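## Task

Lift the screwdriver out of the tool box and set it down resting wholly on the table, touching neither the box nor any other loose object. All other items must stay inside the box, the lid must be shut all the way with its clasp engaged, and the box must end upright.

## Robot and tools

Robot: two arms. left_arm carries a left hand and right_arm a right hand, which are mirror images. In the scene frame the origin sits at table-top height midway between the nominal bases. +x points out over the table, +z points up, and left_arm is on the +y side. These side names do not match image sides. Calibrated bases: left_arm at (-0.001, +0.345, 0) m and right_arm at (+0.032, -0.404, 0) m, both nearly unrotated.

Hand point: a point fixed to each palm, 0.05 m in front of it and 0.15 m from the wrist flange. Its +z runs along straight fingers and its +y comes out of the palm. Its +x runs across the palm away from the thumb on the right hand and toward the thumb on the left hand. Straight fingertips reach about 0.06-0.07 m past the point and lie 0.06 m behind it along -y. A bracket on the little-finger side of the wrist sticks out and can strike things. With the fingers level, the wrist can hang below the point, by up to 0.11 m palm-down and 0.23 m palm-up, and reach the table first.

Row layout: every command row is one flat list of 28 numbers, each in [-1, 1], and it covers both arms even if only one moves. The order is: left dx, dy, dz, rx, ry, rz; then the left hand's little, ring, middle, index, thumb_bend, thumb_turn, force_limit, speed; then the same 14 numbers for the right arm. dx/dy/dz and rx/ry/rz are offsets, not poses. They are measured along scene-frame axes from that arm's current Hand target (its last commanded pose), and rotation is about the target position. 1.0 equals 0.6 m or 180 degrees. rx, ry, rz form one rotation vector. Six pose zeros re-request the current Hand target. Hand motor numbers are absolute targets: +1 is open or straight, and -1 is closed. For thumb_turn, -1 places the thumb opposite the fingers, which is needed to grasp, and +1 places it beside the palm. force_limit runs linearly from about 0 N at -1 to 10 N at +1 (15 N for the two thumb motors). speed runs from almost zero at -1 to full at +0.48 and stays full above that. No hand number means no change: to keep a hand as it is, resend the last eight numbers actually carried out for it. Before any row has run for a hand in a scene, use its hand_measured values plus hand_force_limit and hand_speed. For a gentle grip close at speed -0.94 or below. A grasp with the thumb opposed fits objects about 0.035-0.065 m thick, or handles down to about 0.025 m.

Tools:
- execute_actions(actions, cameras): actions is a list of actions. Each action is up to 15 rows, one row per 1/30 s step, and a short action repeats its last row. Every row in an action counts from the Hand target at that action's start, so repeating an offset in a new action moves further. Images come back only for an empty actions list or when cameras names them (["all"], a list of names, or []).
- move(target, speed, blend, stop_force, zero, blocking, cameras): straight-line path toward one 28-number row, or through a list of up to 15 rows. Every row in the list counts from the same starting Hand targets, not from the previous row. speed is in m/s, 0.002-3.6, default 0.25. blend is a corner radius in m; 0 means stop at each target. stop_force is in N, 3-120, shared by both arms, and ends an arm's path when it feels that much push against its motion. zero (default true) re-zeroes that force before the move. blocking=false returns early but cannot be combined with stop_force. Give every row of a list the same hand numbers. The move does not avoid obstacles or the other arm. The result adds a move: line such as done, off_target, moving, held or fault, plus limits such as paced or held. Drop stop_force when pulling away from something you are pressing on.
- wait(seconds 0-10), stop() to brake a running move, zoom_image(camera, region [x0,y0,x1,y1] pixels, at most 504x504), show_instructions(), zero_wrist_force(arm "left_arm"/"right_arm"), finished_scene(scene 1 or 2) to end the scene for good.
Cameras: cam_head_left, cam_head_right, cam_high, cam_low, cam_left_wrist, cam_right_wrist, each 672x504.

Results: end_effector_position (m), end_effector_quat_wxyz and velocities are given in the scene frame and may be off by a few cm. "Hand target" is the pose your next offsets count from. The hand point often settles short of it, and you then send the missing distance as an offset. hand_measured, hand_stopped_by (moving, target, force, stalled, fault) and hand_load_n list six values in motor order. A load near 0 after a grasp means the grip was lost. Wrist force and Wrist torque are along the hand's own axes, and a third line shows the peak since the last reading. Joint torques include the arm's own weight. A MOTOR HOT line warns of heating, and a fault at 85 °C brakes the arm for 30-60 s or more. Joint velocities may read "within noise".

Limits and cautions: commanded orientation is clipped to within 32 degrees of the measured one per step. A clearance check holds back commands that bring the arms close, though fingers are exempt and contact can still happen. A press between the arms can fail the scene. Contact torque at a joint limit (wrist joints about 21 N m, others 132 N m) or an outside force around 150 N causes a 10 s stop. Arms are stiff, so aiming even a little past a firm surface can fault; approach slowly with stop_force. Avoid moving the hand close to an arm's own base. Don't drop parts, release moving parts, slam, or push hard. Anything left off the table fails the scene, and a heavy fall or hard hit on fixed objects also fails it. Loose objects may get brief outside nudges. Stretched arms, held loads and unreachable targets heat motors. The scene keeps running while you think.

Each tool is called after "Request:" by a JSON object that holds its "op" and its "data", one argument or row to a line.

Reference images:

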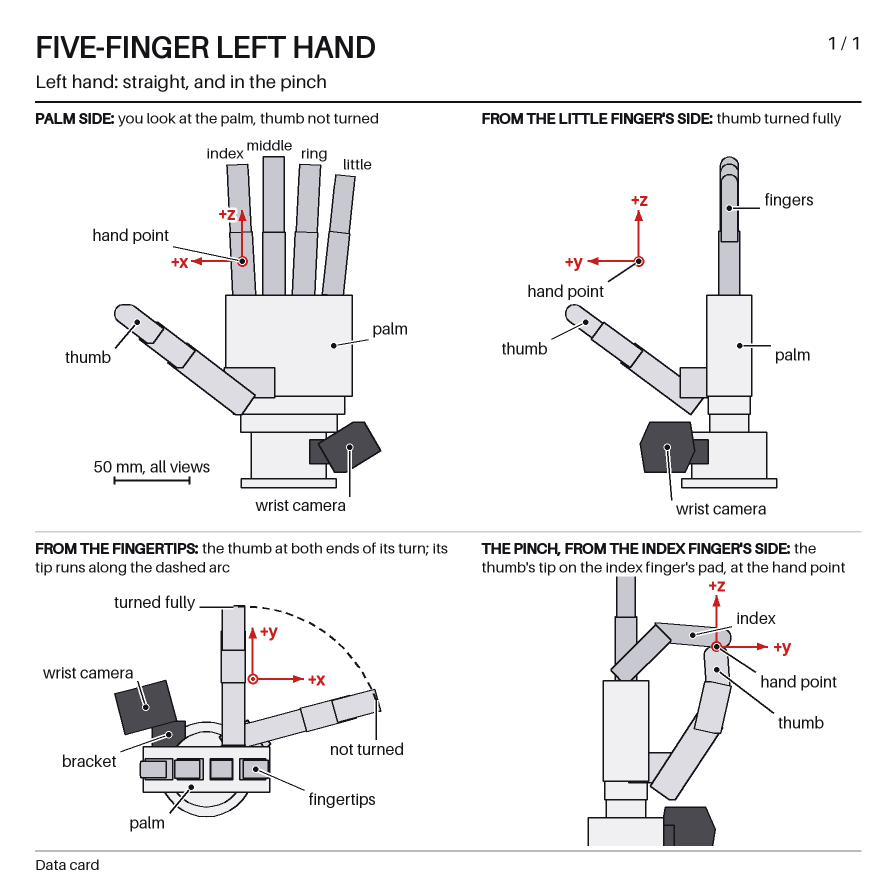

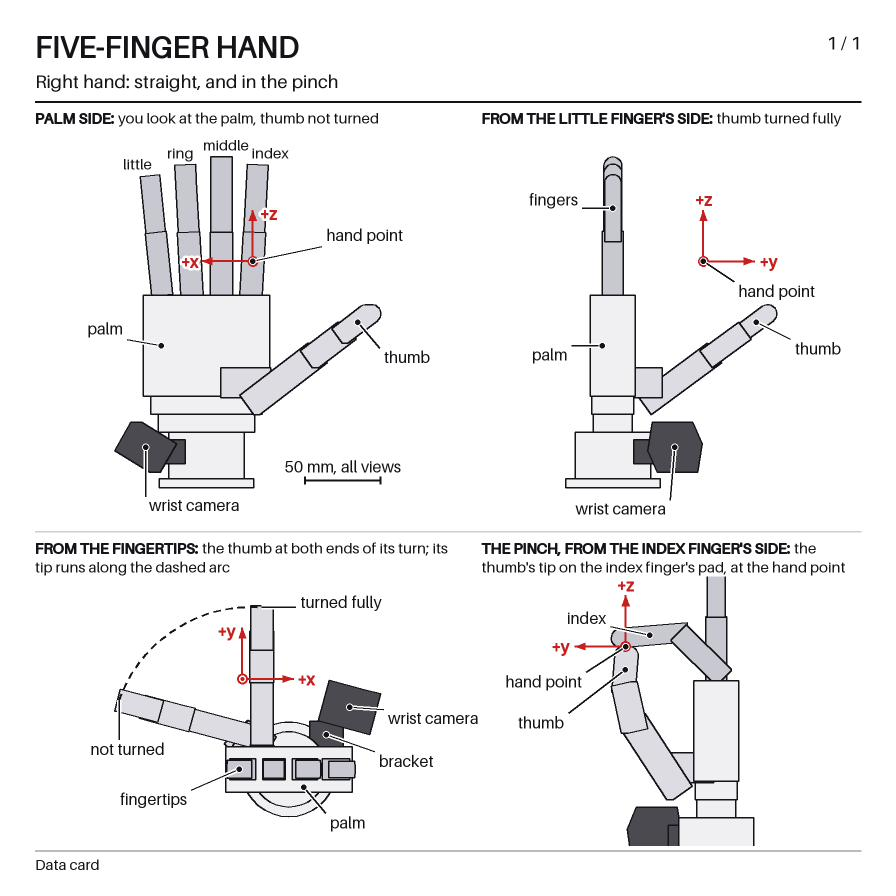

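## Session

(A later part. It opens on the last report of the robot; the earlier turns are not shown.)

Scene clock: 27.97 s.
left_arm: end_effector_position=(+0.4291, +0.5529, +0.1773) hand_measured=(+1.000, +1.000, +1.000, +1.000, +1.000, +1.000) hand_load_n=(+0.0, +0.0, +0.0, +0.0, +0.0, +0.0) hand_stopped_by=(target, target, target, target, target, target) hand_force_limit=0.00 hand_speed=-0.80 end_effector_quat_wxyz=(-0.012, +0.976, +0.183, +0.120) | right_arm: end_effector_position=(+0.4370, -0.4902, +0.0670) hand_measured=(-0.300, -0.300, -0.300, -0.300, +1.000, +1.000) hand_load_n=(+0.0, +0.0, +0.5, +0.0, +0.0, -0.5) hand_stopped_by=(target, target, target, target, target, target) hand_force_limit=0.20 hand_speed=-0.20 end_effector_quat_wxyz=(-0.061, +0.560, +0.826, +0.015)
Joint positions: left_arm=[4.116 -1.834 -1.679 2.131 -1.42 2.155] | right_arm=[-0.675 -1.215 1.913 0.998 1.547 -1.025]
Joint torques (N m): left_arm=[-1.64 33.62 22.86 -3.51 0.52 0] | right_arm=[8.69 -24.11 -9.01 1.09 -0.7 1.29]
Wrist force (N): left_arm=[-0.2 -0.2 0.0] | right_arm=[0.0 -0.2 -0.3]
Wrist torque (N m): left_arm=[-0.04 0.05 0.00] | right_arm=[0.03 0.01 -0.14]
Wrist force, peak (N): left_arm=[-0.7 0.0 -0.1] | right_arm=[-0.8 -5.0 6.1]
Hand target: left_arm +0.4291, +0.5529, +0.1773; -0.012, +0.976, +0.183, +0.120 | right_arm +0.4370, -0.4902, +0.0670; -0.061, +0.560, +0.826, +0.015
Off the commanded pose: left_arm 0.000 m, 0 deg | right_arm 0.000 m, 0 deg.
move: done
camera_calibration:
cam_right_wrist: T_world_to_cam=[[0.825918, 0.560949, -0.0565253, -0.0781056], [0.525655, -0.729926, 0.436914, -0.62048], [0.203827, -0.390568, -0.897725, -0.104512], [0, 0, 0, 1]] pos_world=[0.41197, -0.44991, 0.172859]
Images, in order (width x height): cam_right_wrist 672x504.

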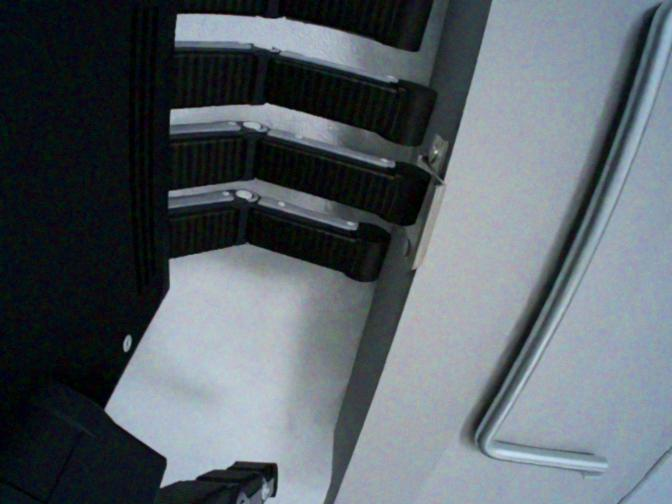

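Request:
{"op": "move", "data": {
  "target": [
    [0,0,0,0,0,0,1,1,1,1,1,1,0,-0.8,-0.0187,-0.0203,0,0,0,0,-0.5,-0.5,-0.5,-0.5,1,1,0.2,0],
    [0,0,0,0,0,0,1,1,1,1,1,1,0,-0.8,-0.0187,-0.0203,-0.0683,0,0,0,-0.5,-0.5,-0.5,-0.5,1,1,0.2,0]
  ],
  "speed": 0.1,
  "blend": 0.003
}}

Request:
{"op": "move", "data": {
  "target": [0,0,0,0,0,0,1,1,1,1,1,1,0,-0.8,0.0463,0.019,0,0,0,0,-0.5,-0.5,-0.5,-0.5,1,1,0.2,0],
  "speed": 0.03,
  "stop_force": 9,
  "cameras": ["cam_right_wrist"]
}}

Scene clock: 30.63 s.
left_arm: end_effector_position=(+0.4291, +0.5529, +0.1773) hand_measured=(+1.000, +1.000, +1.000, +1.000, +1.000, +1.000) hand_load_n=(+0.5, +0.0, -0.5, +0.0, +0.0, +0.0) hand_stopped_by=(target, target, target, target, target, target) hand_force_limit=0.00 hand_speed=-0.80 end_effector_quat_wxyz=(-0.012, +0.976, +0.183, +0.120) | right_arm: end_effector_position=(+0.4257, -0.5023, +0.0260) hand_measured=(-0.500, -0.500, -0.500, -0.500, +1.000, +1.000) hand_load_n=(+0.0, +0.5, +0.5, +0.0, +0.0, +0.0) hand_stopped_by=(target, target, target, target, target, target) hand_force_limit=0.20 hand_speed=0.00 end_effector_quat_wxyz=(-0.061, +0.560, +0.826, +0.015)
Joint positions: left_arm=[4.116 -1.834 -1.679 2.131 -1.42 2.155] | right_arm=[-0.723 -1.159 1.968 0.887 1.553 -1.073]
Joint torques (N m): left_arm=[-1.94 33.91 22.74 -3.65 0.47 0] | right_arm=[2.39 -37.74 -19.7 3.41 -1.28 -1.72]
Wrist force (N): left_arm=[0.0 -0.2 0.2] | right_arm=[-0.2 0.0 -0.3]
Wrist torque (N m): left_arm=[-0.05 0.01 0.01] | right_arm=[0.03 0.04 0.02]
Wrist force, peak (N): left_arm=[-0.7 0.0 -0.1] | right_arm=[-0.5 -1.3 -1.1]
Hand target: left_arm +0.4291, +0.5529, +0.1773; -0.012, +0.976, +0.183, +0.120 | right_arm +0.4258, -0.5023, +0.0260; -0.061, +0.560, +0.826, +0.015
Off the commanded pose: left_arm 0.000 m, 0 deg | right_arm 0.000 m, 0 deg.
move: done

Scene clock: 32.67 s.
left_arm: end_effector_position=(+0.4291, +0.5529, +0.1773) hand_measured=(+1.000, +1.000, +1.000, +1.000, +1.000, +1.000) hand_load_n=(+0.0, +0.0, +0.0, +0.0, +0.0, +0.0) hand_stopped_by=(target, target, target, target, target, target) hand_force_limit=0.00 hand_speed=-0.80 end_effector_quat_wxyz=(-0.012, +0.976, +0.183, +0.120) | right_arm: end_effector_position=(+0.4536, -0.4909, +0.0260) hand_measured=(-0.500, -0.500, -0.500, -0.500, +1.000, +1.000) hand_load_n=(+0.0, +0.0, +1.5, +0.0, +0.0, +0.0) hand_stopped_by=(target, target, target, target, target, target) hand_force_limit=0.20 hand_speed=0.00 end_effector_quat_wxyz=(-0.061, +0.560, +0.826, +0.015)
Joint positions: left_arm=[4.116 -1.834 -1.679 2.131 -1.42 2.155] | right_arm=[-0.65 -1.115 1.895 0.914 1.544 -1]
Joint torques (N m): left_arm=[-1.9 33.83 22.93 -3.78 0.46 0] | right_arm=[-9.78 -46.49 -7.87 1.05 0.46 -2.31]
Wrist force (N): left_arm=[0.0 0.1 -0.1] | right_arm=[-0.3 -2.2 1.5]
Wrist torque (N m): left_arm=[0.02 0.00 0.00] | right_arm=[-0.04 0.00 -0.21]
Wrist force, peak (N): left_arm=[-0.1 -0.6 0.3] | right_arm=[-0.5 -8.9 2.8]
Hand target: left_arm +0.4291, +0.5529, +0.1773; -0.012, +0.976, +0.183, +0.120 | right_arm +0.4536, -0.4909, +0.0260; -0.061, +0.560, +0.826, +0.015
Off the commanded pose: left_arm 0.000 m, 0 deg | right_arm 0.000 m, 0 deg.
move: done
camera_calibration:
cam_right_wrist: T_world_to_cam=[[0.825918, 0.560949, -0.0565253, -0.0936846], [0.525655, -0.729926, 0.436914, -0.611876], [0.203827, -0.390568, -0.897725, -0.145014], [0, 0, 0, 1]] pos_world=[0.42857, -0.45071, 0.131859]
Images, in order (width x height): cam_right_wrist 672x504.

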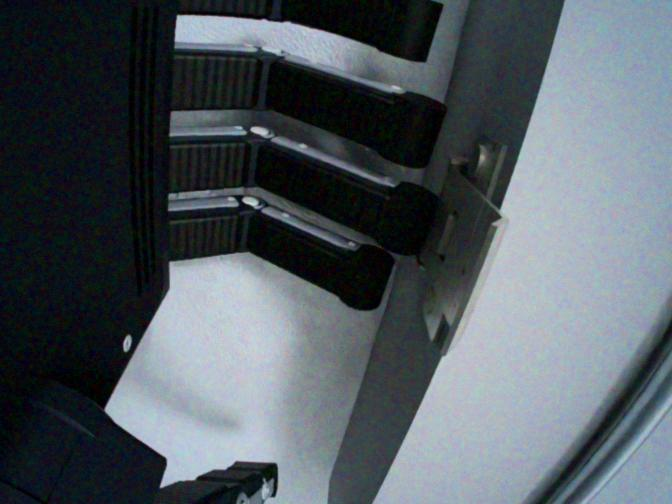

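Request:
{"op": "move", "data": {
  "target": [0,0,0,0,0,0,1,1,1,1,1,1,0,-0.8,0,0,0.04,0,0,0,-0.5,-0.5,-0.5,-0.5,1,1,0.2,0],
  "speed": 0.03,
  "stop_force": 15,
  "cameras": ["cam_right_wrist"]
}}

Scene clock: 34.73 s.
left_arm: end_effector_position=(+0.4291, +0.5529, +0.1773) hand_measured=(+1.000, +1.000, +1.000, +1.000, +1.000, +1.000) hand_load_n=(+0.0, -0.5, +0.0, +0.0, +0.0, +0.0) hand_stopped_by=(target, target, target, target, target, target) hand_force_limit=0.00 hand_speed=-0.80 end_effector_quat_wxyz=(-0.012, +0.976, +0.183, +0.120) | right_arm: end_effector_position=(+0.4536, -0.4909, +0.0500) hand_measured=(-0.500, -0.500, -0.500, -0.500, +1.000, +1.000) hand_load_n=(+0.0, +0.0, +0.0, +0.0, +0.0, +0.0) hand_stopped_by=(target, target, target, target, target, target) hand_force_limit=0.20 hand_speed=0.00 end_effector_quat_wxyz=(-0.061, +0.560, +0.826, +0.015)
Joint positions: left_arm=[4.116 -1.834 -1.679 2.131 -1.42 2.155] | right_arm=[-0.65 -1.156 1.877 0.972 1.544 -1]
Joint torques (N m): left_arm=[-1.78 34.2 23.08 -3.7 0.47 -0.05] | right_arm=[-1.73 -26.99 -8.39 1.16 -2 -1.79]
Wrist force (N): left_arm=[-0.2 -0.2 0.3] | right_arm=[0.1 -0.2 -0.2]
Wrist torque (N m): left_arm=[-0.05 0.05 0.00] | right_arm=[0.01 -0.01 -0.12]
Wrist force, peak (N): left_arm=[-0.2 -0.7 0.1] | right_arm=[-0.4 -7.2 2.3]
Hand target: left_arm +0.4291, +0.5529, +0.1773; -0.012, +0.976, +0.183, +0.120 | right_arm +0.4536, -0.4909, +0.0500; -0.061, +0.560, +0.826, +0.015
Off the commanded pose: left_arm 0.000 m, 0 deg | right_arm 0.000 m, 0 deg.
move: done
camera_calibration:
cam_right_wrist: T_world_to_cam=[[0.825918, 0.560949, -0.0565253, -0.092328], [0.525655, -0.729926, 0.436914, -0.622362], [0.203827, -0.390568, -0.897725, -0.123469], [0, 0, 0, 1]] pos_world=[0.42857, -0.45071, 0.155859]
Images, in order (width x height): cam_right_wrist 672x504.

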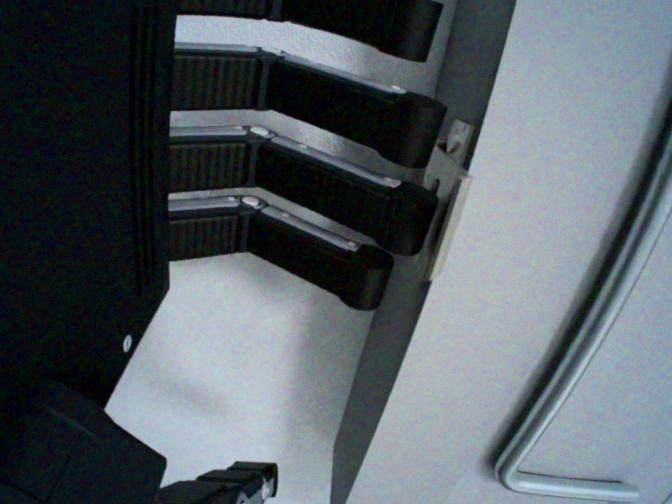

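Request:
{"op": "zoom_image", "data": {
  "camera": "cam_right_wrist",
  "region": [480, 100, 672, 504]
}}

Request:
{"op": "zoom_image", "data": {
  "camera": "cam_right_wrist",
  "region": [380, 90, 500, 300]
}}

Scaled by 1.248 from the camera's 672x504 image, which has a finer 960x720 frame.

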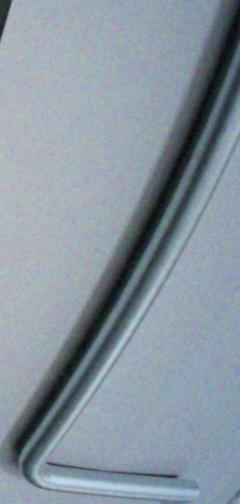

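Scaled by 2.400 from the camera's 672x504 image, which has a finer 960x720 frame.

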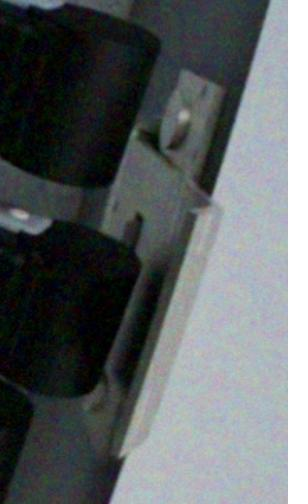

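Request:
{"op": "move", "data": {
  "target": [
    [0,0,0,0,0,0,1,1,1,1,1,1,0,-0.8,-0.05,-0.02,0.0,0,0,0,-0.5,-0.5,-0.5,-0.5,1,1,0.2,0],
    [0,0,0,0,0,0,1,1,1,1,1,1,0,-0.8,-0.1327,-0.0427,0.12,0,0,0.3,-0.5,-0.5,-0.5,-0.5,1,1,0.2,0],
    [0,0,0,0,0,0,1,1,1,1,1,1,0,-0.8,-0.1327,-0.0427,0.2167,0,0,0.7,-0.5,-0.5,-0.5,-0.5,1,1,0.2,0],
    [0,0,0,0,0,0,1,1,1,1,1,1,0,-0.8,-0.1327,-0.0427,0.2167,0,0,1.0,-0.5,-0.5,-0.5,-0.5,1,1,0.2,0]
  ],
  "speed": 0.7,
  "blend": 0.02
}}

Request:
{"op": "move", "data": {
  "target": [0,0,0,0,0,0,1,1,1,1,1,1,0,-0.8,0,0,-0.04,0.1245,-0.3031,0,1,1,1,1,1,-1,0.2,0],
  "speed": 0.5,
  "cameras": ["cam_right_wrist","cam_head_right","cam_head_left"]
}}

Scene clock: 42.13 s.
left_arm: end_effector_position=(+0.4291, +0.5529, +0.1773) hand_measured=(+1.000, +1.000, +1.000, +1.000, +1.000, +1.000) hand_load_n=(+0.0, +0.0, +0.0, +0.0, +0.0, +0.0) hand_stopped_by=(target, target, target, target, target, target) hand_force_limit=0.00 hand_speed=-0.80 end_effector_quat_wxyz=(-0.012, +0.976, +0.183, +0.120) | right_arm: end_effector_position=(+0.3740, -0.5165, +0.1800) hand_measured=(-0.500, -0.500, -0.500, -0.500, +1.000, +1.000) hand_load_n=(+0.0, +0.0, +0.0, +0.0, -0.5, +0.0) hand_stopped_by=(target, target, target, target, target, target) hand_force_limit=0.20 hand_speed=0.00 end_effector_quat_wxyz=(+0.015, +0.826, -0.560, +0.061)
Joint positions: left_arm=[4.116 -1.834 -1.679 2.131 -1.42 2.155] | right_arm=[-0.612 -1.321 1.653 1.117 1.602 -4.104]
Joint torques (N m): left_arm=[-1.85 34.28 23.56 -3.93 0.63 -0.01] | right_arm=[-10.68 -25.2 -25.83 4.36 1.04 -2.2]
Wrist force (N): left_arm=[-0.1 -0.1 0.1] | right_arm=[-0.1 -0.1 -0.1]
Wrist torque (N m): left_arm=[-0.02 0.02 0.00] | right_arm=[0.01 0.03 0.02]
Wrist force, peak (N): left_arm=[-0.7 0.1 -0.1] | right_arm=[0.1 -2.3 0.1]
Hand target: left_arm +0.4291, +0.5529, +0.1773; -0.012, +0.976, +0.183, +0.120 | right_arm +0.3739, -0.5166, +0.1800; +0.015, +0.826, -0.560, +0.061
Off the commanded pose: left_arm 0.000 m, 0 deg | right_arm 0.000 m, 0 deg.
move: done; blend cut to 0.0162 m at target 1

Scene clock: 43.80 s.
left_arm: end_effector_position=(+0.4291, +0.5529, +0.1773) hand_measured=(+1.000, +1.000, +1.000, +1.000, +1.000, +1.000) hand_load_n=(+0.0, +0.0, +0.0, +0.0, +0.0, +0.0) hand_stopped_by=(target, target, target, target, target, target) hand_force_limit=0.00 hand_speed=-0.80 end_effector_quat_wxyz=(-0.012, +0.976, +0.183, +0.120) | right_arm: end_effector_position=(+0.3739, -0.5166, +0.1560) hand_measured=(+1.000, +1.000, +1.000, +1.000, +1.000, -1.000) hand_load_n=(+0.0, +0.0, +0.0, +0.0, +0.0, +0.0) hand_stopped_by=(target, target, target, target, target, target) hand_force_limit=0.20 hand_speed=0.00 end_effector_quat_wxyz=(-0.397, +0.694, -0.506, +0.325) end_effector_velocity=(+0.000, +0.000, +0.000) end_effector_angular_velocity=(-0.003, -0.002, +0.001)
Joint positions: left_arm=[4.116 -1.834 -1.679 2.131 -1.42 2.155] | right_arm=[-1.446 -1.501 2.28 0.974 0.503 -4.975]
Joint velocities: left_arm=[within noise] | right_arm=[-0.001 0 0.001 0 -0.001 -0.005]
Joint torques (N m): left_arm=[-2.25 34.1 23.68 -3.94 0.57 -0.08] | right_arm=[-4.1 -13.02 -10.34 2.84 -3.53 -2.05]
Wrist force (N): left_arm=[0.0 -0.4 0.2] | right_arm=[-0.5 -1.3 0.0]
Wrist torque (N m): left_arm=[-0.07 0.01 0.02] | right_arm=[-0.19 0.08 -0.04]
Wrist force, peak (N): left_arm=[-0.7 -0.4 0.4] | right_arm=[-0.6 -1.4 -0.2]
Hand target: left_arm +0.4291, +0.5529, +0.1773; -0.012, +0.976, +0.183, +0.120 | right_arm +0.3739, -0.5166, +0.1560; -0.397, +0.694, -0.506, +0.325
Off the commanded pose: left_arm 0.000 m, 0 deg | right_arm 0.000 m, 0 deg.
move: done
camera_calibration:
cam_right_wrist: T_world_to_cam=[[-0.343082, -0.362784, -0.86642, 0.0801955], [-0.778383, 0.626097, 0.0460646, 0.603578], [0.525751, 0.69021, -0.497187, 0.353355], [0, 0, 0, 1]] pos_world=[0.311551, -0.592694, 0.217363]
Images, in order (width x height): cam_head_left 672x504, cam_head_right 672x504, cam_right_wrist 672x504.

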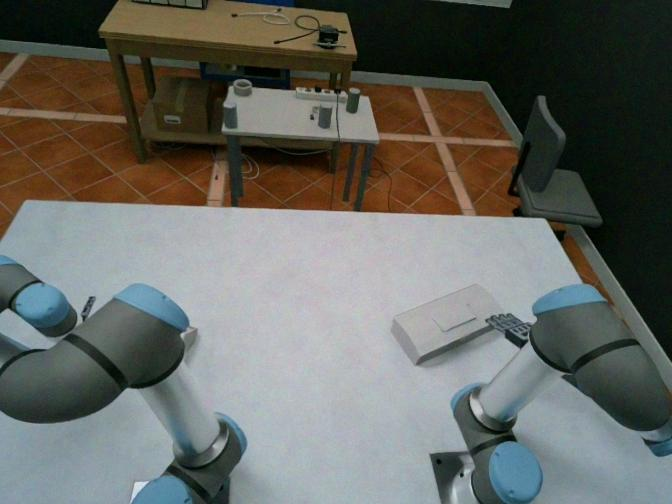

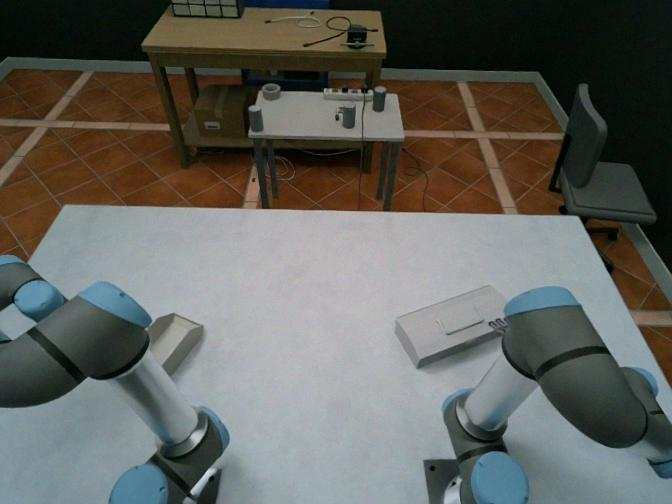

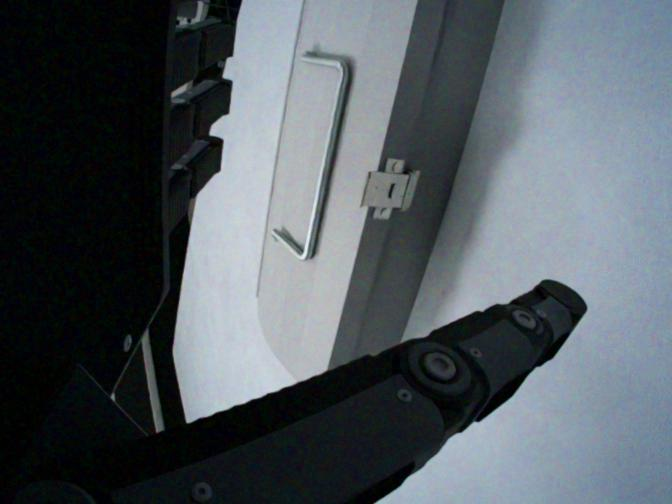

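Request:
{"op": "zoom_image", "data": {
  "camera": "cam_right_wrist",
  "region": [330, 130, 450, 250]
}}

Request:
{"op": "zoom_image", "data": {
  "camera": "cam_right_wrist",
  "region": [240, 20, 400, 290]
}}

Request:
{"op": "zoom_image", "data": {
  "camera": "cam_head_left",
  "region": [370, 270, 550, 380]
}}

Request:
{"op": "zoom_image", "data": {
  "camera": "cam_head_right",
  "region": [380, 270, 540, 380]
}}

Scaled by 4.200 from the camera's 672x504 image, which has a finer 960x720 frame.

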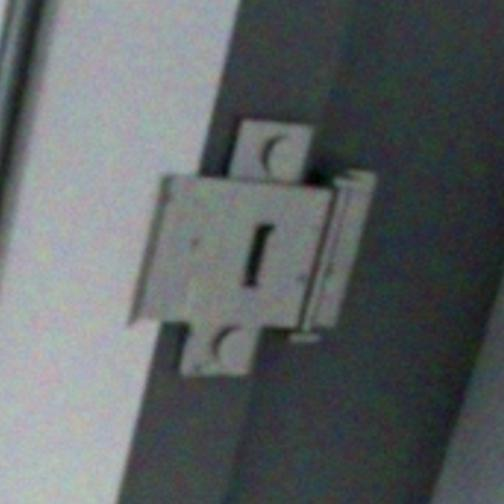

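Scaled by 1.867 from the camera's 672x504 image, which has a finer 960x720 frame.

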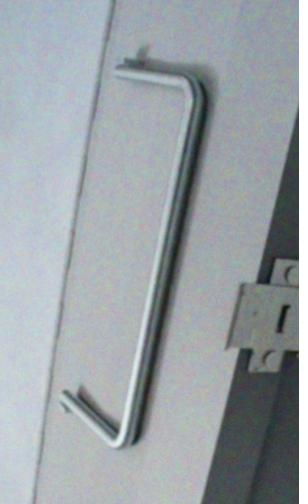

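Scaled by 2.800 from the camera's 672x504 image, which has a finer 960x720 frame.

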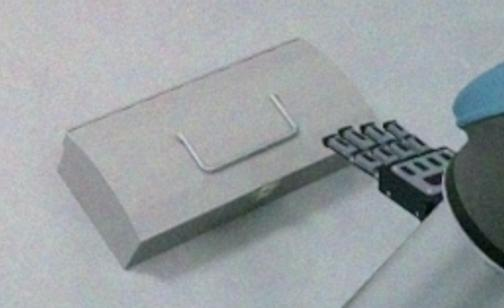

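Scaled by 3.150 from the camera's 672x504 image, which has a finer 960x720 frame.

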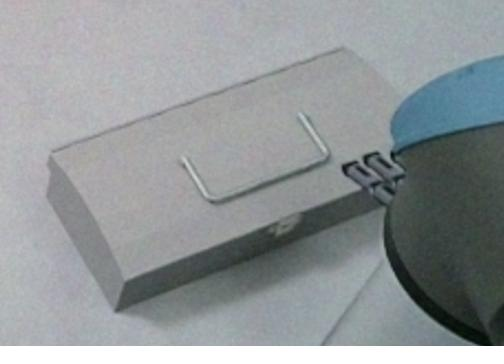

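Request:
{"op": "move", "data": {
  "target": [0,0,0,0,0,0,1,1,1,1,1,1,0,-0.8,0.1863,0.1423,-0.01,-0.0514,-0.0211,0,-1,-1,0,-1,0.6,-1,0.2,0.2],
  "speed": 0.3,
  "cameras": ["cam_right_wrist","cam_head_left"]
}}

Scene clock: 48.70 s.
left_arm: end_effector_position=(+0.4291, +0.5529, +0.1773) hand_measured=(+1.000, +1.000, +1.000, +1.000, +1.000, +1.000) hand_load_n=(+0.0, +0.0, +0.0, +0.0, +0.0, +0.0) hand_stopped_by=(target, target, target, target, target, target) hand_force_limit=0.00 hand_speed=-0.80 end_effector_quat_wxyz=(-0.012, +0.976, +0.183, +0.120) | right_arm: end_effector_position=(+0.4857, -0.4312, +0.1500) hand_measured=(-1.000, -1.000, +0.000, -1.000, +0.600, -1.000) hand_load_n=(+0.0, +0.0, +0.0, +0.0, +0.0, +0.0) hand_stopped_by=(target, target, target, target, target, target) hand_force_limit=0.20 hand_speed=0.20 end_effector_quat_wxyz=(-0.356, +0.712, -0.464, +0.387)
Joint positions: left_arm=[4.116 -1.834 -1.679 2.131 -1.42 2.155] | right_arm=[-0.81 -1.661 2.164 0.202 0.759 -3.945]
Joint torques (N m): left_arm=[-2.41 33.82 23.36 -4.11 0.51 -0.16] | right_arm=[8.07 -24.4 -14.86 -0.61 0.88 1.79]
Wrist force (N): left_arm=[0.2 -0.1 0.1] | right_arm=[-0.2 -1.2 0.1]
Wrist torque (N m): left_arm=[-0.02 -0.02 0.01] | right_arm=[-0.15 0.06 -0.15]
Wrist force, peak (N): left_arm=[-0.7 0.1 0.3] | right_arm=[-1.3 -3.1 1.6]
Hand target: left_arm +0.4291, +0.5529, +0.1773; -0.012, +0.976, +0.183, +0.120 | right_arm +0.4857, -0.4312, +0.1500; -0.356, +0.712, -0.464, +0.387
Off the commanded pose: left_arm 0.000 m, 0 deg | right_arm 0.000 m, 0 deg.
move: done
camera_calibration:
cam_right_wrist: T_world_to_cam=[[-0.287067, -0.498831, -0.817777, 0.0511017], [-0.776338, 0.621264, -0.106441, 0.65722], [0.561152, 0.604316, -0.565606, 0.188759], [0, 0, 0, 1]] pos_world=[0.418972, -0.496887, 0.218509]
Images, in order (width x height): cam_head_left 672x504, cam_right_wrist 672x504.

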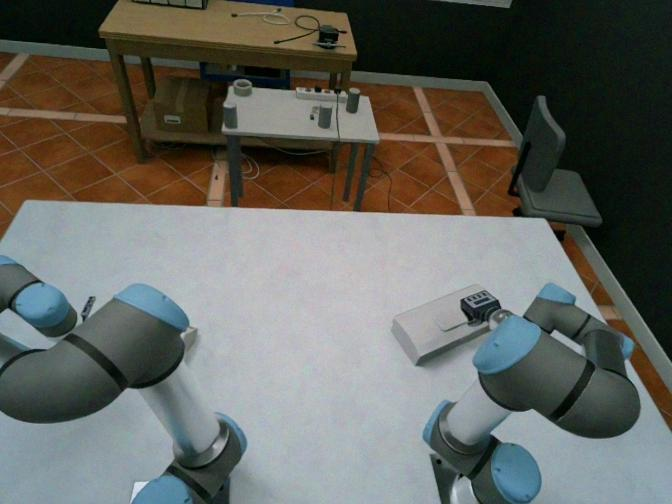

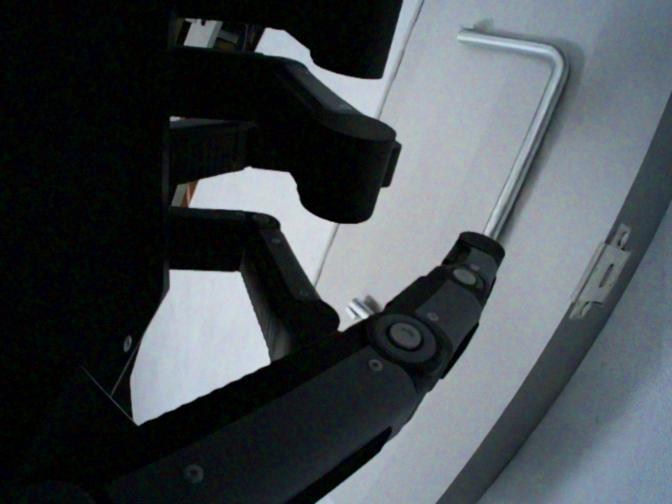

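Request:
{"op": "zoom_image", "data": {
  "camera": "cam_head_left",
  "region": [380, 260, 540, 380]
}}

Request:
{"op": "move", "data": {
  "target": [0,0,0,0,0,0,1,1,1,1,1,1,0,-0.8,0,0,-0.09,0,0,0,-1,-1,0,-1,0.6,-1,0.2,0.2],
  "speed": 0.03,
  "stop_force": 3,
  "cameras": ["cam_right_wrist","cam_head_left","cam_high"]
}}

Scaled by 3.150 from the camera's 672x504 image, which has a finer 960x720 frame.

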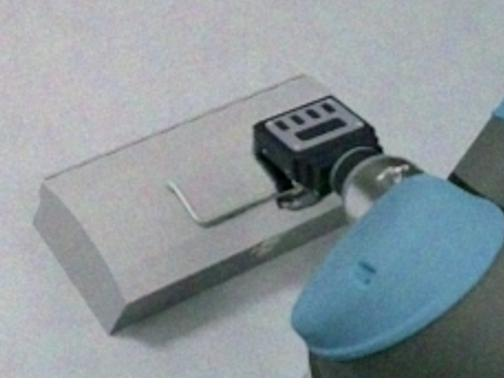

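Scene clock: 51.73 s.
left_arm: end_effector_position=(+0.4291, +0.5529, +0.1773) hand_measured=(+1.000, +1.000, +1.000, +1.000, +1.000, +1.000) hand_load_n=(+0.5, +0.0, +0.0, +0.0, +0.0, +0.0) hand_stopped_by=(target, target, target, target, target, target) hand_force_limit=0.00 hand_speed=-0.80 end_effector_quat_wxyz=(-0.012, +0.976, +0.183, +0.120) | right_arm: end_effector_position=(+0.4857, -0.4312, +0.1016) hand_measured=(-1.000, -1.000, +0.000, -1.000, +0.600, -1.000) hand_load_n=(+0.0, +0.0, +0.0, +0.0, +0.0, +0.0) hand_stopped_by=(target, target, target, target, target, target) hand_force_limit=0.20 hand_speed=0.20 end_effector_quat_wxyz=(-0.356, +0.712, -0.464, +0.387)
Joint positions: left_arm=[4.116 -1.834 -1.679 2.131 -1.42 2.155] | right_arm=[-0.81 -1.584 2.24 0.05 0.759 -3.945]
Joint torques (N m): left_arm=[-2.6 34.17 23.59 -4.19 0.58 -0.16] | right_arm=[-3.88 -11.32 -14.37 -0.61 -1.03 -1.99]
Wrist force (N): left_arm=[-0.3 -0.2 0.2] | right_arm=[0.0 -3.3 -0.6]
Wrist torque (N m): left_arm=[-0.05 0.05 -0.01] | right_arm=[-0.19 0.11 -0.20]
Wrist force, peak (N): left_arm=[-0.7 -0.1 -0.1] | right_arm=[2.5 -15.4 -5.1]
Hand target: left_arm +0.4291, +0.5529, +0.1773; -0.012, +0.976, +0.183, +0.120 | right_arm +0.4857, -0.4312, +0.1016; -0.356, +0.712, -0.464, +0.387 (not the last commanded pose)
Off the commanded pose: left_arm 0.000 m, 0 deg | right_arm 0.006 m, 0 deg.
move: contact (right_arm)
camera_calibration:
cam_right_wrist: T_world_to_cam=[[-0.287057, -0.49901, -0.817672, 0.0114603], [-0.77639, 0.621184, -0.106532, 0.652004], [0.561085, 0.604252, -0.565742, 0.161343], [0, 0, 0, 1]] pos_world=[0.418972, -0.496787, 0.170109]
Images, in order (width x height): cam_head_left 672x504, cam_high 672x504, cam_right_wrist 672x504.

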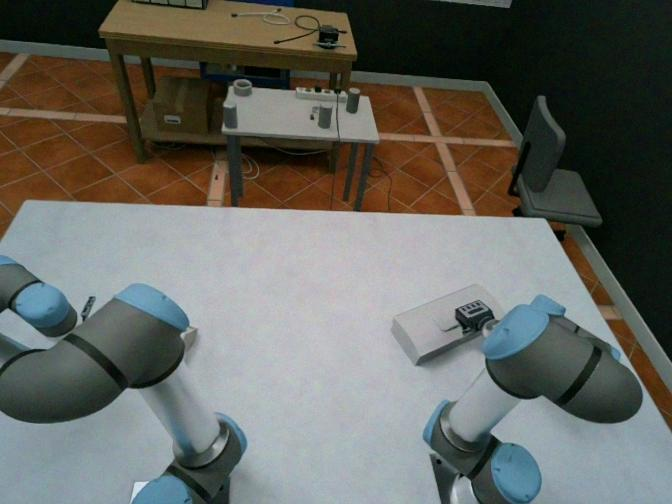

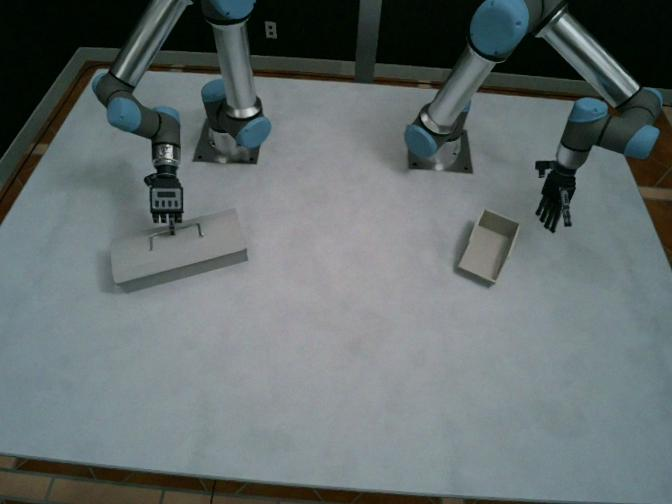

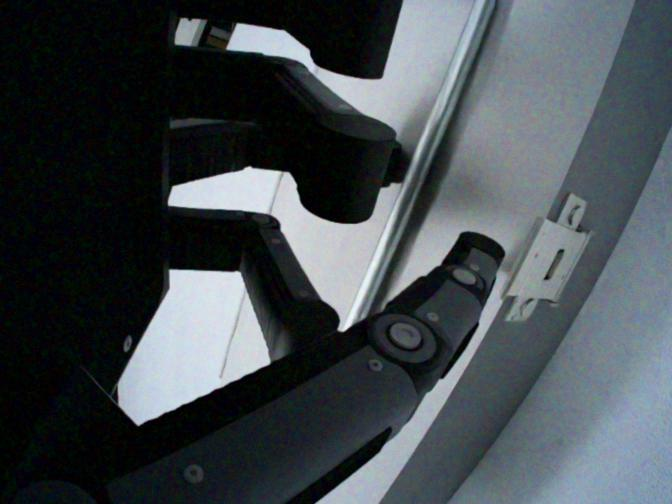

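Request:
{"op": "move", "data": {
  "target": [0,0,0,0,0,0,1,1,1,1,1,1,0,-0.8,0,0,0.03,0.0232,-0.0565,0,-1,-1,0,-1,0.45,-1,0.2,0.2],
  "speed": 0.15
}}

Request:
{"op": "move", "data": {
  "target": [0,0,0,0,0,0,1,1,1,1,1,1,0,-0.8,0,0,-0.08,0,0,0,-1,-1,0,-1,0.45,-1,0.2,0.2],
  "speed": 0.02,
  "stop_force": 3,
  "cameras": ["cam_right_wrist"]
}}

Scene clock: 55.33 s.
left_arm: end_effector_position=(+0.4291, +0.5529, +0.1773) hand_measured=(+1.000, +1.000, +1.000, +1.000, +1.000, +1.000) hand_load_n=(+0.0, +0.0, +0.0, +0.0, +0.0, +0.0) hand_stopped_by=(target, target, target, target, target, target) hand_force_limit=0.00 hand_speed=-0.80 end_effector_quat_wxyz=(-0.012, +0.976, +0.183, +0.120) | right_arm: end_effector_position=(+0.4857, -0.4312, +0.1196) hand_measured=(-1.000, -1.000, +0.000, -1.000, +0.450, -1.000) hand_load_n=(+0.0, +0.0, +0.0, +0.0, +0.0, +0.0) hand_stopped_by=(target, target, target, target, target, target) hand_force_limit=0.20 hand_speed=0.20 end_effector_quat_wxyz=(-0.421, +0.662, -0.445, +0.432)
Joint positions: left_arm=[4.116 -1.834 -1.679 2.131 -1.42 2.155] | right_arm=[-0.93 -1.656 2.347 -0.15 0.556 -3.819]
Joint torques (N m): left_arm=[-2.84 34.31 24.43 -4.25 0.59 -0.23] | right_arm=[6.02 -5.18 -20.85 -0.44 -1.74 -0.76]
Wrist force (N): left_arm=[0.0 -0.3 0.0] | right_arm=[-0.4 -1.5 0.4]
Wrist torque (N m): left_arm=[-0.05 0.01 0.00] | right_arm=[-0.18 0.09 -0.22]
Wrist force, peak (N): left_arm=[-0.2 -0.7 -0.2] | right_arm=[0.1 -3.8 -0.6]
Hand target: left_arm +0.4291, +0.5529, +0.1773; -0.012, +0.976, +0.183, +0.120 | right_arm +0.4857, -0.4312, +0.1196; -0.421, +0.662, -0.445, +0.432
Off the commanded pose: left_arm 0.000 m, 0 deg | right_arm 0.000 m, 0 deg.
move: done

Scene clock: 57.40 s.
left_arm: end_effector_position=(+0.4291, +0.5529, +0.1773) hand_measured=(+1.000, +1.000, +1.000, +1.000, +1.000, +1.000) hand_load_n=(+0.0, +0.0, +0.0, +0.0, +0.0, +0.0) hand_stopped_by=(target, target, target, target, target, target) hand_force_limit=0.00 hand_speed=-0.80 end_effector_quat_wxyz=(-0.012, +0.976, +0.183, +0.120) | right_arm: end_effector_position=(+0.4857, -0.4312, +0.0986) hand_measured=(-1.000, -1.000, +0.000, -1.000, +0.450, -1.000) hand_load_n=(+0.0, +0.0, +0.5, +0.0, +0.0, -0.5) hand_stopped_by=(target, target, target, target, target, target) hand_force_limit=0.20 hand_speed=0.20 end_effector_quat_wxyz=(-0.421, +0.662, -0.445, +0.432)
Joint positions: left_arm=[4.116 -1.834 -1.679 2.131 -1.42 2.155] | right_arm=[-0.93 -1.609 2.376 -0.226 0.556 -3.819]
Joint torques (N m): left_arm=[-2.8 34.16 23.76 -4.35 0.59 -0.17] | right_arm=[8.87 -16.06 -21.67 -0.82 0.92 -0.16]
Wrist force (N): left_arm=[-0.2 0.0 0.0] | right_arm=[0.5 -4.6 -0.4]
Wrist torque (N m): left_arm=[-0.01 0.04 -0.01] | right_arm=[-0.22 0.12 -0.28]
Wrist force, peak (N): left_arm=[-0.6 -0.1 0.4] | right_arm=[1.4 -13.4 -2.8]
Hand target: left_arm +0.4291, +0.5529, +0.1773; -0.012, +0.976, +0.183, +0.120 | right_arm +0.4857, -0.4312, +0.0986; -0.421, +0.662, -0.445, +0.432 (not the last commanded pose)
Off the commanded pose: left_arm 0.000 m, 0 deg | right_arm 0.027 m, 0 deg.
move: contact (right_arm)
camera_calibration:
cam_right_wrist: T_world_to_cam=[[-0.135155, -0.436577, -0.889457, -0.030745], [-0.74943, 0.632264, -0.19646, 0.652212], [0.648141, 0.640033, -0.412638, 0.117724], [0, 0, 0, 1]] pos_world=[0.40833, -0.50114, 0.149364]
Images, in order (width x height): cam_right_wrist 672x504.

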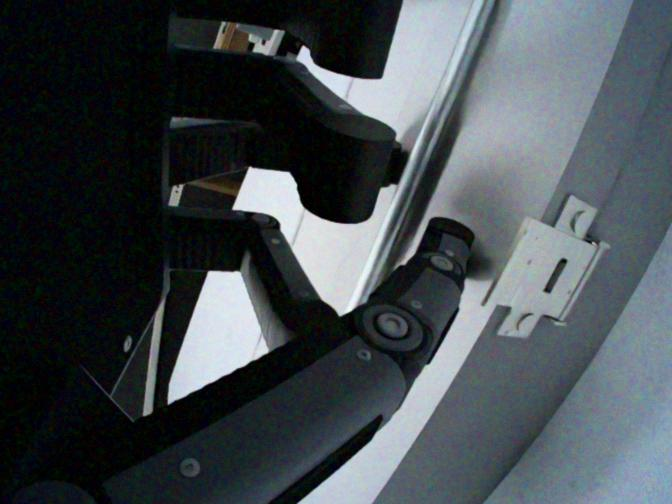

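Request:
{"op": "execute_actions", "data": {
  "actions": [
    [[0,0,0,0,0,0,1,1,1,1,1,1,0,-0.8,0,0,0,0,0,0,-1,-1,-0.4,-1,0.0,-1,0.2,-0.6]],
    [[0,0,0,0,0,0,1,1,1,1,1,1,0,-0.8,0,0,0,0,0,0,-1,-1,-0.4,-1,0.0,-1,0.2,-0.6]]
  ],
  "cameras": ["cam_right_wrist"]
}}

Scene clock: 59.00 s.
left_arm: end_effector_position=(+0.4291, +0.5529, +0.1773) hand_measured=(+1.000, +1.000, +1.000, +1.000, +1.000, +1.000) hand_load_n=(+0.0, +0.0, +0.0, +0.0, +0.0, +0.0) hand_stopped_by=(target, target, target, target, target, target) hand_force_limit=0.00 hand_speed=-0.80 end_effector_quat_wxyz=(-0.012, +0.976, +0.183, +0.120) | right_arm: end_effector_position=(+0.4857, -0.4312, +0.0986) hand_measured=(-1.000, -1.000, -0.106, -1.000, +0.176, -1.000) hand_load_n=(+0.0, +0.0, +6.0, -4.0, +10.5, +0.0) hand_stopped_by=(target, target, force, target, force, target) hand_force_limit=0.20 hand_speed=-0.60 end_effector_quat_wxyz=(-0.421, +0.662, -0.445, +0.432)
Joint positions: left_arm=[4.116 -1.834 -1.679 2.131 -1.42 2.155] | right_arm=[-0.93 -1.609 2.376 -0.226 0.556 -3.819]
Joint torques (N m): left_arm=[-2.57 34.27 23.95 -4.36 0.58 -0.16] | right_arm=[6.28 -13.48 -16.55 1.69 -0.09 0.68]
Wrist force (N): left_arm=[-0.2 -0.2 -0.3] | right_arm=[-0.6 -6.7 4.3]
Wrist torque (N m): left_arm=[-0.01 0.03 -0.01] | right_arm=[-0.26 -0.02 -0.33]
Wrist force, peak (N): left_arm=[-0.6 -0.6 -0.2] | right_arm=[-0.6 -7.1 5.5]
Hand target: left_arm +0.4291, +0.5529, +0.1773; -0.012, +0.976, +0.183, +0.120 | right_arm +0.4857, -0.4312, +0.0986; -0.421, +0.662, -0.445, +0.432
Off the commanded pose: left_arm 0.000 m, 0 deg | right_arm 0.000 m, 0 deg.
Step readings (end_effector_position of left_arm | right_arm):
0: (+0.4291, +0.5529, +0.1773) | (+0.4857, -0.4312, +0.0986)
1: (+0.4291, +0.5529, +0.1773) | (+0.4857, -0.4312, +0.0986)
2: (+0.4291, +0.5529, +0.1773) | (+0.4857, -0.4312, +0.0986)
4: (+0.4291, +0.5529, +0.1773) | (+0.4857, -0.4312, +0.0986)
8: (+0.4291, +0.5529, +0.1773) | (+0.4857, -0.4312, +0.0986)
15: (+0.4291, +0.5529, +0.1773) | (+0.4857, -0.4312, +0.0986)
16: (+0.4291, +0.5529, +0.1773) | (+0.4857, -0.4312, +0.0986)
17: (+0.4291, +0.5529, +0.1773) | (+0.4857, -0.4312, +0.0986)
19: (+0.4291, +0.5529, +0.1773) | (+0.4857, -0.4312, +0.0986)
23: (+0.4291, +0.5529, +0.1773) | (+0.4857, -0.4312, +0.0986)
30: (+0.4291, +0.5529, +0.1773) | (+0.4857, -0.4312, +0.0986)
camera_calibration:
cam_right_wrist: T_world_to_cam=[[-0.135089, -0.436634, -0.889439, -0.0308032], [-0.749443, 0.632225, -0.196538, 0.652209], [0.648141, 0.640034, -0.412639, 0.117725], [0, 0, 0, 1]] pos_world=[0.40833, -0.50114, 0.149364]
Images, in order (width x height): cam_right_wrist 672x504.

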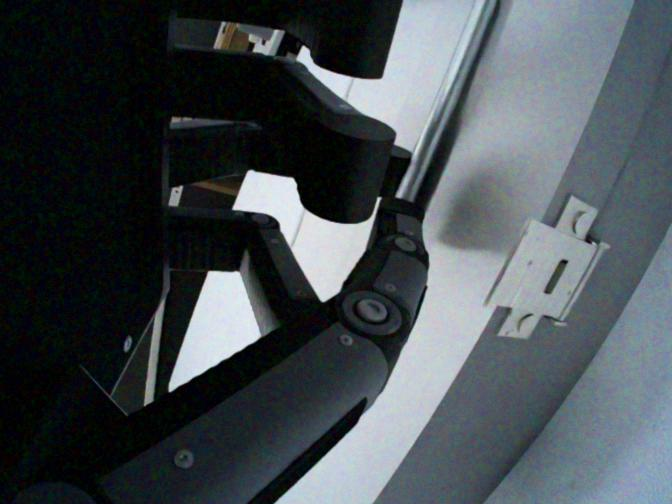

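Request:
{"op": "move", "data": {
  "target": [0,0,0,0,0,0,1,1,1,1,1,1,0,-0.8,0.0062,0.0025,0.025,0,0,0,-1,-1,-0.4,-1,0.0,-1,0.2,-0.6],
  "speed": 0.03,
  "cameras": ["cam_right_wrist","cam_head_left"]
}}

Scene clock: 60.07 s.
left_arm: end_effector_position=(+0.4291, +0.5529, +0.1773) hand_measured=(+1.000, +1.000, +1.000, +1.000, +1.000, +1.000) hand_load_n=(+0.0, +0.0, +0.0, +0.0, +0.0, +0.0) hand_stopped_by=(target, target, target, target, target, target) hand_force_limit=0.00 hand_speed=-0.80 end_effector_quat_wxyz=(-0.012, +0.976, +0.183, +0.120) | right_arm: end_effector_position=(+0.4894, -0.4296, +0.1137) hand_measured=(-1.000, -1.000, -0.106, -1.000, +0.176, -1.000) hand_load_n=(+0.0, +0.0, +0.0, -4.0, +10.5, +0.0) hand_stopped_by=(target, target, force, target, force, target) hand_force_limit=0.20 hand_speed=-0.60 end_effector_quat_wxyz=(-0.421, +0.662, -0.445, +0.432) end_effector_velocity=(+0.000, +0.000, -0.002) end_effector_angular_velocity=(+0.000, -0.001, +0.001)
Joint positions: left_arm=[4.116 -1.834 -1.679 2.131 -1.42 2.155] | right_arm=[-0.913 -1.639 2.349 -0.184 0.572 -3.802]
Joint velocities: left_arm=[within noise] | right_arm=[-0.001 0.003 0.003 -0.007 -0.002 -0.001]
Joint torques (N m): left_arm=[-2.94 33.95 24.02 -4.35 0.58 -0.22] | right_arm=[-7.42 -6.74 -12.33 -1.22 -1.87 -2.2]
Wrist force (N): left_arm=[0.0 -0.2 0.0] | right_arm=[-0.5 -1.5 0.3]
Wrist torque (N m): left_arm=[-0.04 0.01 0.01] | right_arm=[-0.18 0.10 -0.22]
Wrist force, peak (N): left_arm=[-0.2 -0.8 0.0] | right_arm=[-0.7 -6.7 4.4]
Hand target: left_arm +0.4291, +0.5529, +0.1773; -0.012, +0.976, +0.183, +0.120 | right_arm +0.4894, -0.4297, +0.1136; -0.421, +0.662, -0.445, +0.432
Off the commanded pose: left_arm 0.000 m, 0 deg | right_arm 0.000 m, 0 deg.
move: done
camera_calibration:
cam_right_wrist: T_world_to_cam=[[-0.135129, -0.436493, -0.889502, -0.0161069], [-0.749411, 0.632296, -0.19643, 0.657081], [0.648169, 0.640059, -0.412555, 0.12052], [0, 0, 0, 1]] pos_world=[0.41213, -0.49964, 0.164464]
Images, in order (width x height): cam_head_left 672x504, cam_right_wrist 672x504.

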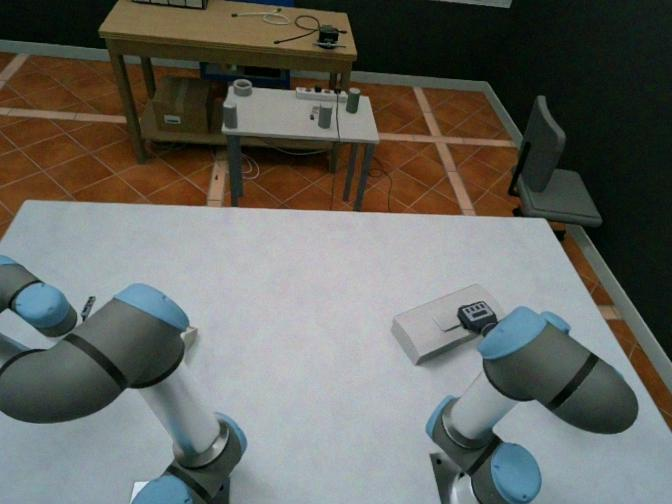

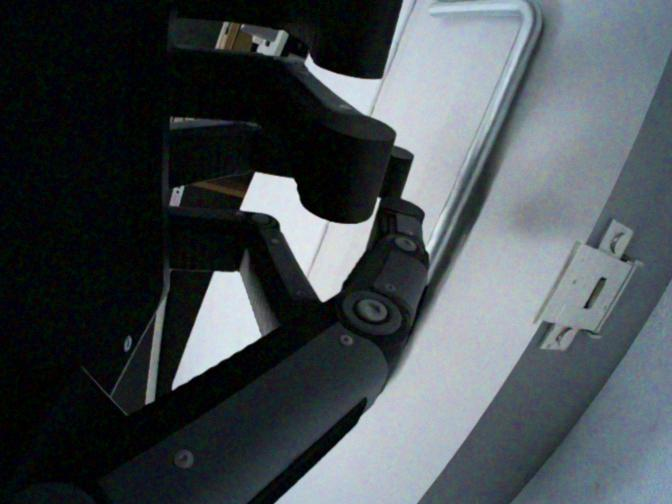

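Request:
{"op": "move", "data": {
  "target": [0,0,0,0,0,0,1,1,1,1,1,1,0,-0.8,0.0,-0.018,0.01,0.0514,0.0211,0,-1,-1,0.0,0.05,0.45,-1,0.2,-0.2],
  "speed": 0.1
}}

Request:
{"op": "move", "data": {
  "target": [0,0,0,0,0,0,1,1,1,1,1,1,0,-0.8,0,0,-0.06,0,0,0,-1,-1,0.0,0.05,0.45,-1,0.2,-0.2],
  "speed": 0.02,
  "stop_force": 3,
  "cameras": ["cam_right_wrist","cam_head_left"]
}}

Scene clock: 61.97 s.
left_arm: end_effector_position=(+0.4291, +0.5529, +0.1773) hand_measured=(+1.000, +1.000, +1.000, +1.000, +1.000, +1.000) hand_load_n=(+0.0, +0.0, +0.0, +0.0, +0.0, +0.0) hand_stopped_by=(target, target, target, target, target, target) hand_force_limit=0.00 hand_speed=-0.80 end_effector_quat_wxyz=(-0.012, +0.976, +0.183, +0.120) | right_arm: end_effector_position=(+0.4894, -0.4406, +0.1196) hand_measured=(-1.000, -1.000, +0.000, +0.050, +0.450, -1.000) hand_load_n=(+0.0, +0.0, +0.0, +0.0, +0.0, +0.0) hand_stopped_by=(target, target, target, target, target, target) hand_force_limit=0.20 hand_speed=-0.20 end_effector_quat_wxyz=(-0.459, +0.640, -0.492, +0.372) end_effector_velocity=(+0.000, +0.000, +0.000) end_effector_angular_velocity=(-0.005, -0.001, -0.002)
Joint positions: left_arm=[4.116 -1.834 -1.679 2.131 -1.42 2.155] | right_arm=[-0.969 -1.551 2.265 -0.03 0.499 -3.789]
Joint velocities: left_arm=[within noise] | right_arm=[0.001 -0.002 0.002 -0.005 0.003 0]
Joint torques (N m): left_arm=[-2.78 34.39 24.17 -4.4 0.6 -0.2] | right_arm=[9.04 -29.8 -10.47 -0.41 0.19 -2.18]
Wrist force (N): left_arm=[-0.4 0.0 -0.1] | right_arm=[-0.4 -1.4 0.0]
Wrist torque (N m): left_arm=[0.00 0.06 -0.02] | right_arm=[-0.17 0.10 -0.19]
Wrist force, peak (N): left_arm=[-0.1 -0.6 0.4] | right_arm=[-0.7 -1.8 0.1]
Hand target: left_arm +0.4291, +0.5529, +0.1773; -0.012, +0.976, +0.183, +0.120 | right_arm +0.4894, -0.4405, +0.1196; -0.458, +0.640, -0.492, +0.372
Off the commanded pose: left_arm 0.000 m, 0 deg | right_arm 0.000 m, 0 deg.
move: done

Scene clock: 63.83 s.
left_arm: end_effector_position=(+0.4291, +0.5529, +0.1773) hand_measured=(+1.000, +1.000, +1.000, +1.000, +1.000, +1.000) hand_load_n=(+0.0, +0.0, +0.0, +0.0, +0.0, +0.0) hand_stopped_by=(target, target, target, target, target, target) hand_force_limit=0.00 hand_speed=-0.80 end_effector_quat_wxyz=(-0.012, +0.976, +0.183, +0.120) | right_arm: end_effector_position=(+0.4894, -0.4405, +0.1026) hand_measured=(-1.000, -1.000, +0.000, +0.050, +0.450, -1.000) hand_load_n=(+0.0, +0.0, +0.0, +0.0, +0.0, +0.0) hand_stopped_by=(target, target, target, target, target, target) hand_force_limit=0.20 hand_speed=-0.20 end_effector_quat_wxyz=(-0.458, +0.640, -0.492, +0.372)
Joint positions: left_arm=[4.116 -1.834 -1.679 2.131 -1.42 2.155] | right_arm=[-0.969 -1.516 2.287 -0.087 0.499 -3.789]
Joint torques (N m): left_arm=[-2.63 34.22 24.48 -4.57 0.69 -0.26] | right_arm=[7.02 -25.05 -20.86 -0.45 0.6 -0.42]
Wrist force (N): left_arm=[0.3 -0.2 -0.2] | right_arm=[0.0 -4.5 -0.3]
Wrist torque (N m): left_arm=[-0.02 -0.05 0.03] | right_arm=[-0.25 0.13 -0.27]
Wrist force, peak (N): left_arm=[-0.5 -0.6 0.3] | right_arm=[1.0 -16.1 -4.3]
Hand target: left_arm +0.4291, +0.5529, +0.1773; -0.012, +0.976, +0.183, +0.120 | right_arm +0.4894, -0.4405, +0.1026; -0.458, +0.640, -0.492, +0.372 (not the last commanded pose)
Off the commanded pose: left_arm 0.000 m, 0 deg | right_arm 0.019 m, 0 deg.
move: contact (right_arm)
camera_calibration:
cam_right_wrist: T_world_to_cam=[[-0.195898, -0.288736, -0.937153, 0.0689599], [-0.757421, 0.651548, -0.0424132, 0.658258], [0.622846, 0.701511, -0.346332, 0.155567], [0, 0, 0, 1]] pos_world=[0.415193, -0.518107, 0.146423]
Images, in order (width x height): cam_head_left 672x504, cam_right_wrist 672x504.

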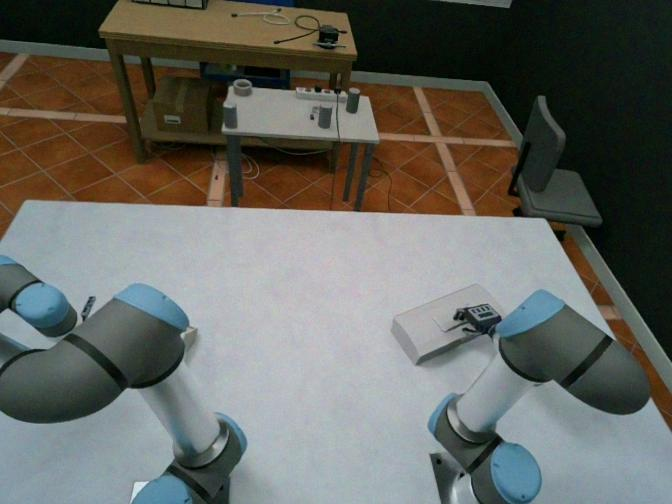

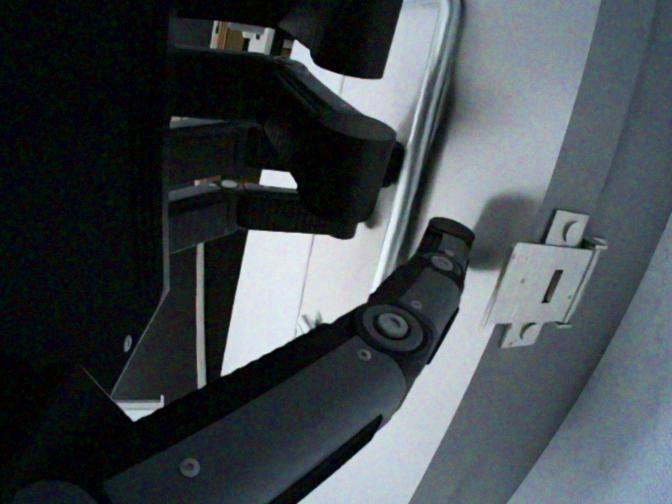

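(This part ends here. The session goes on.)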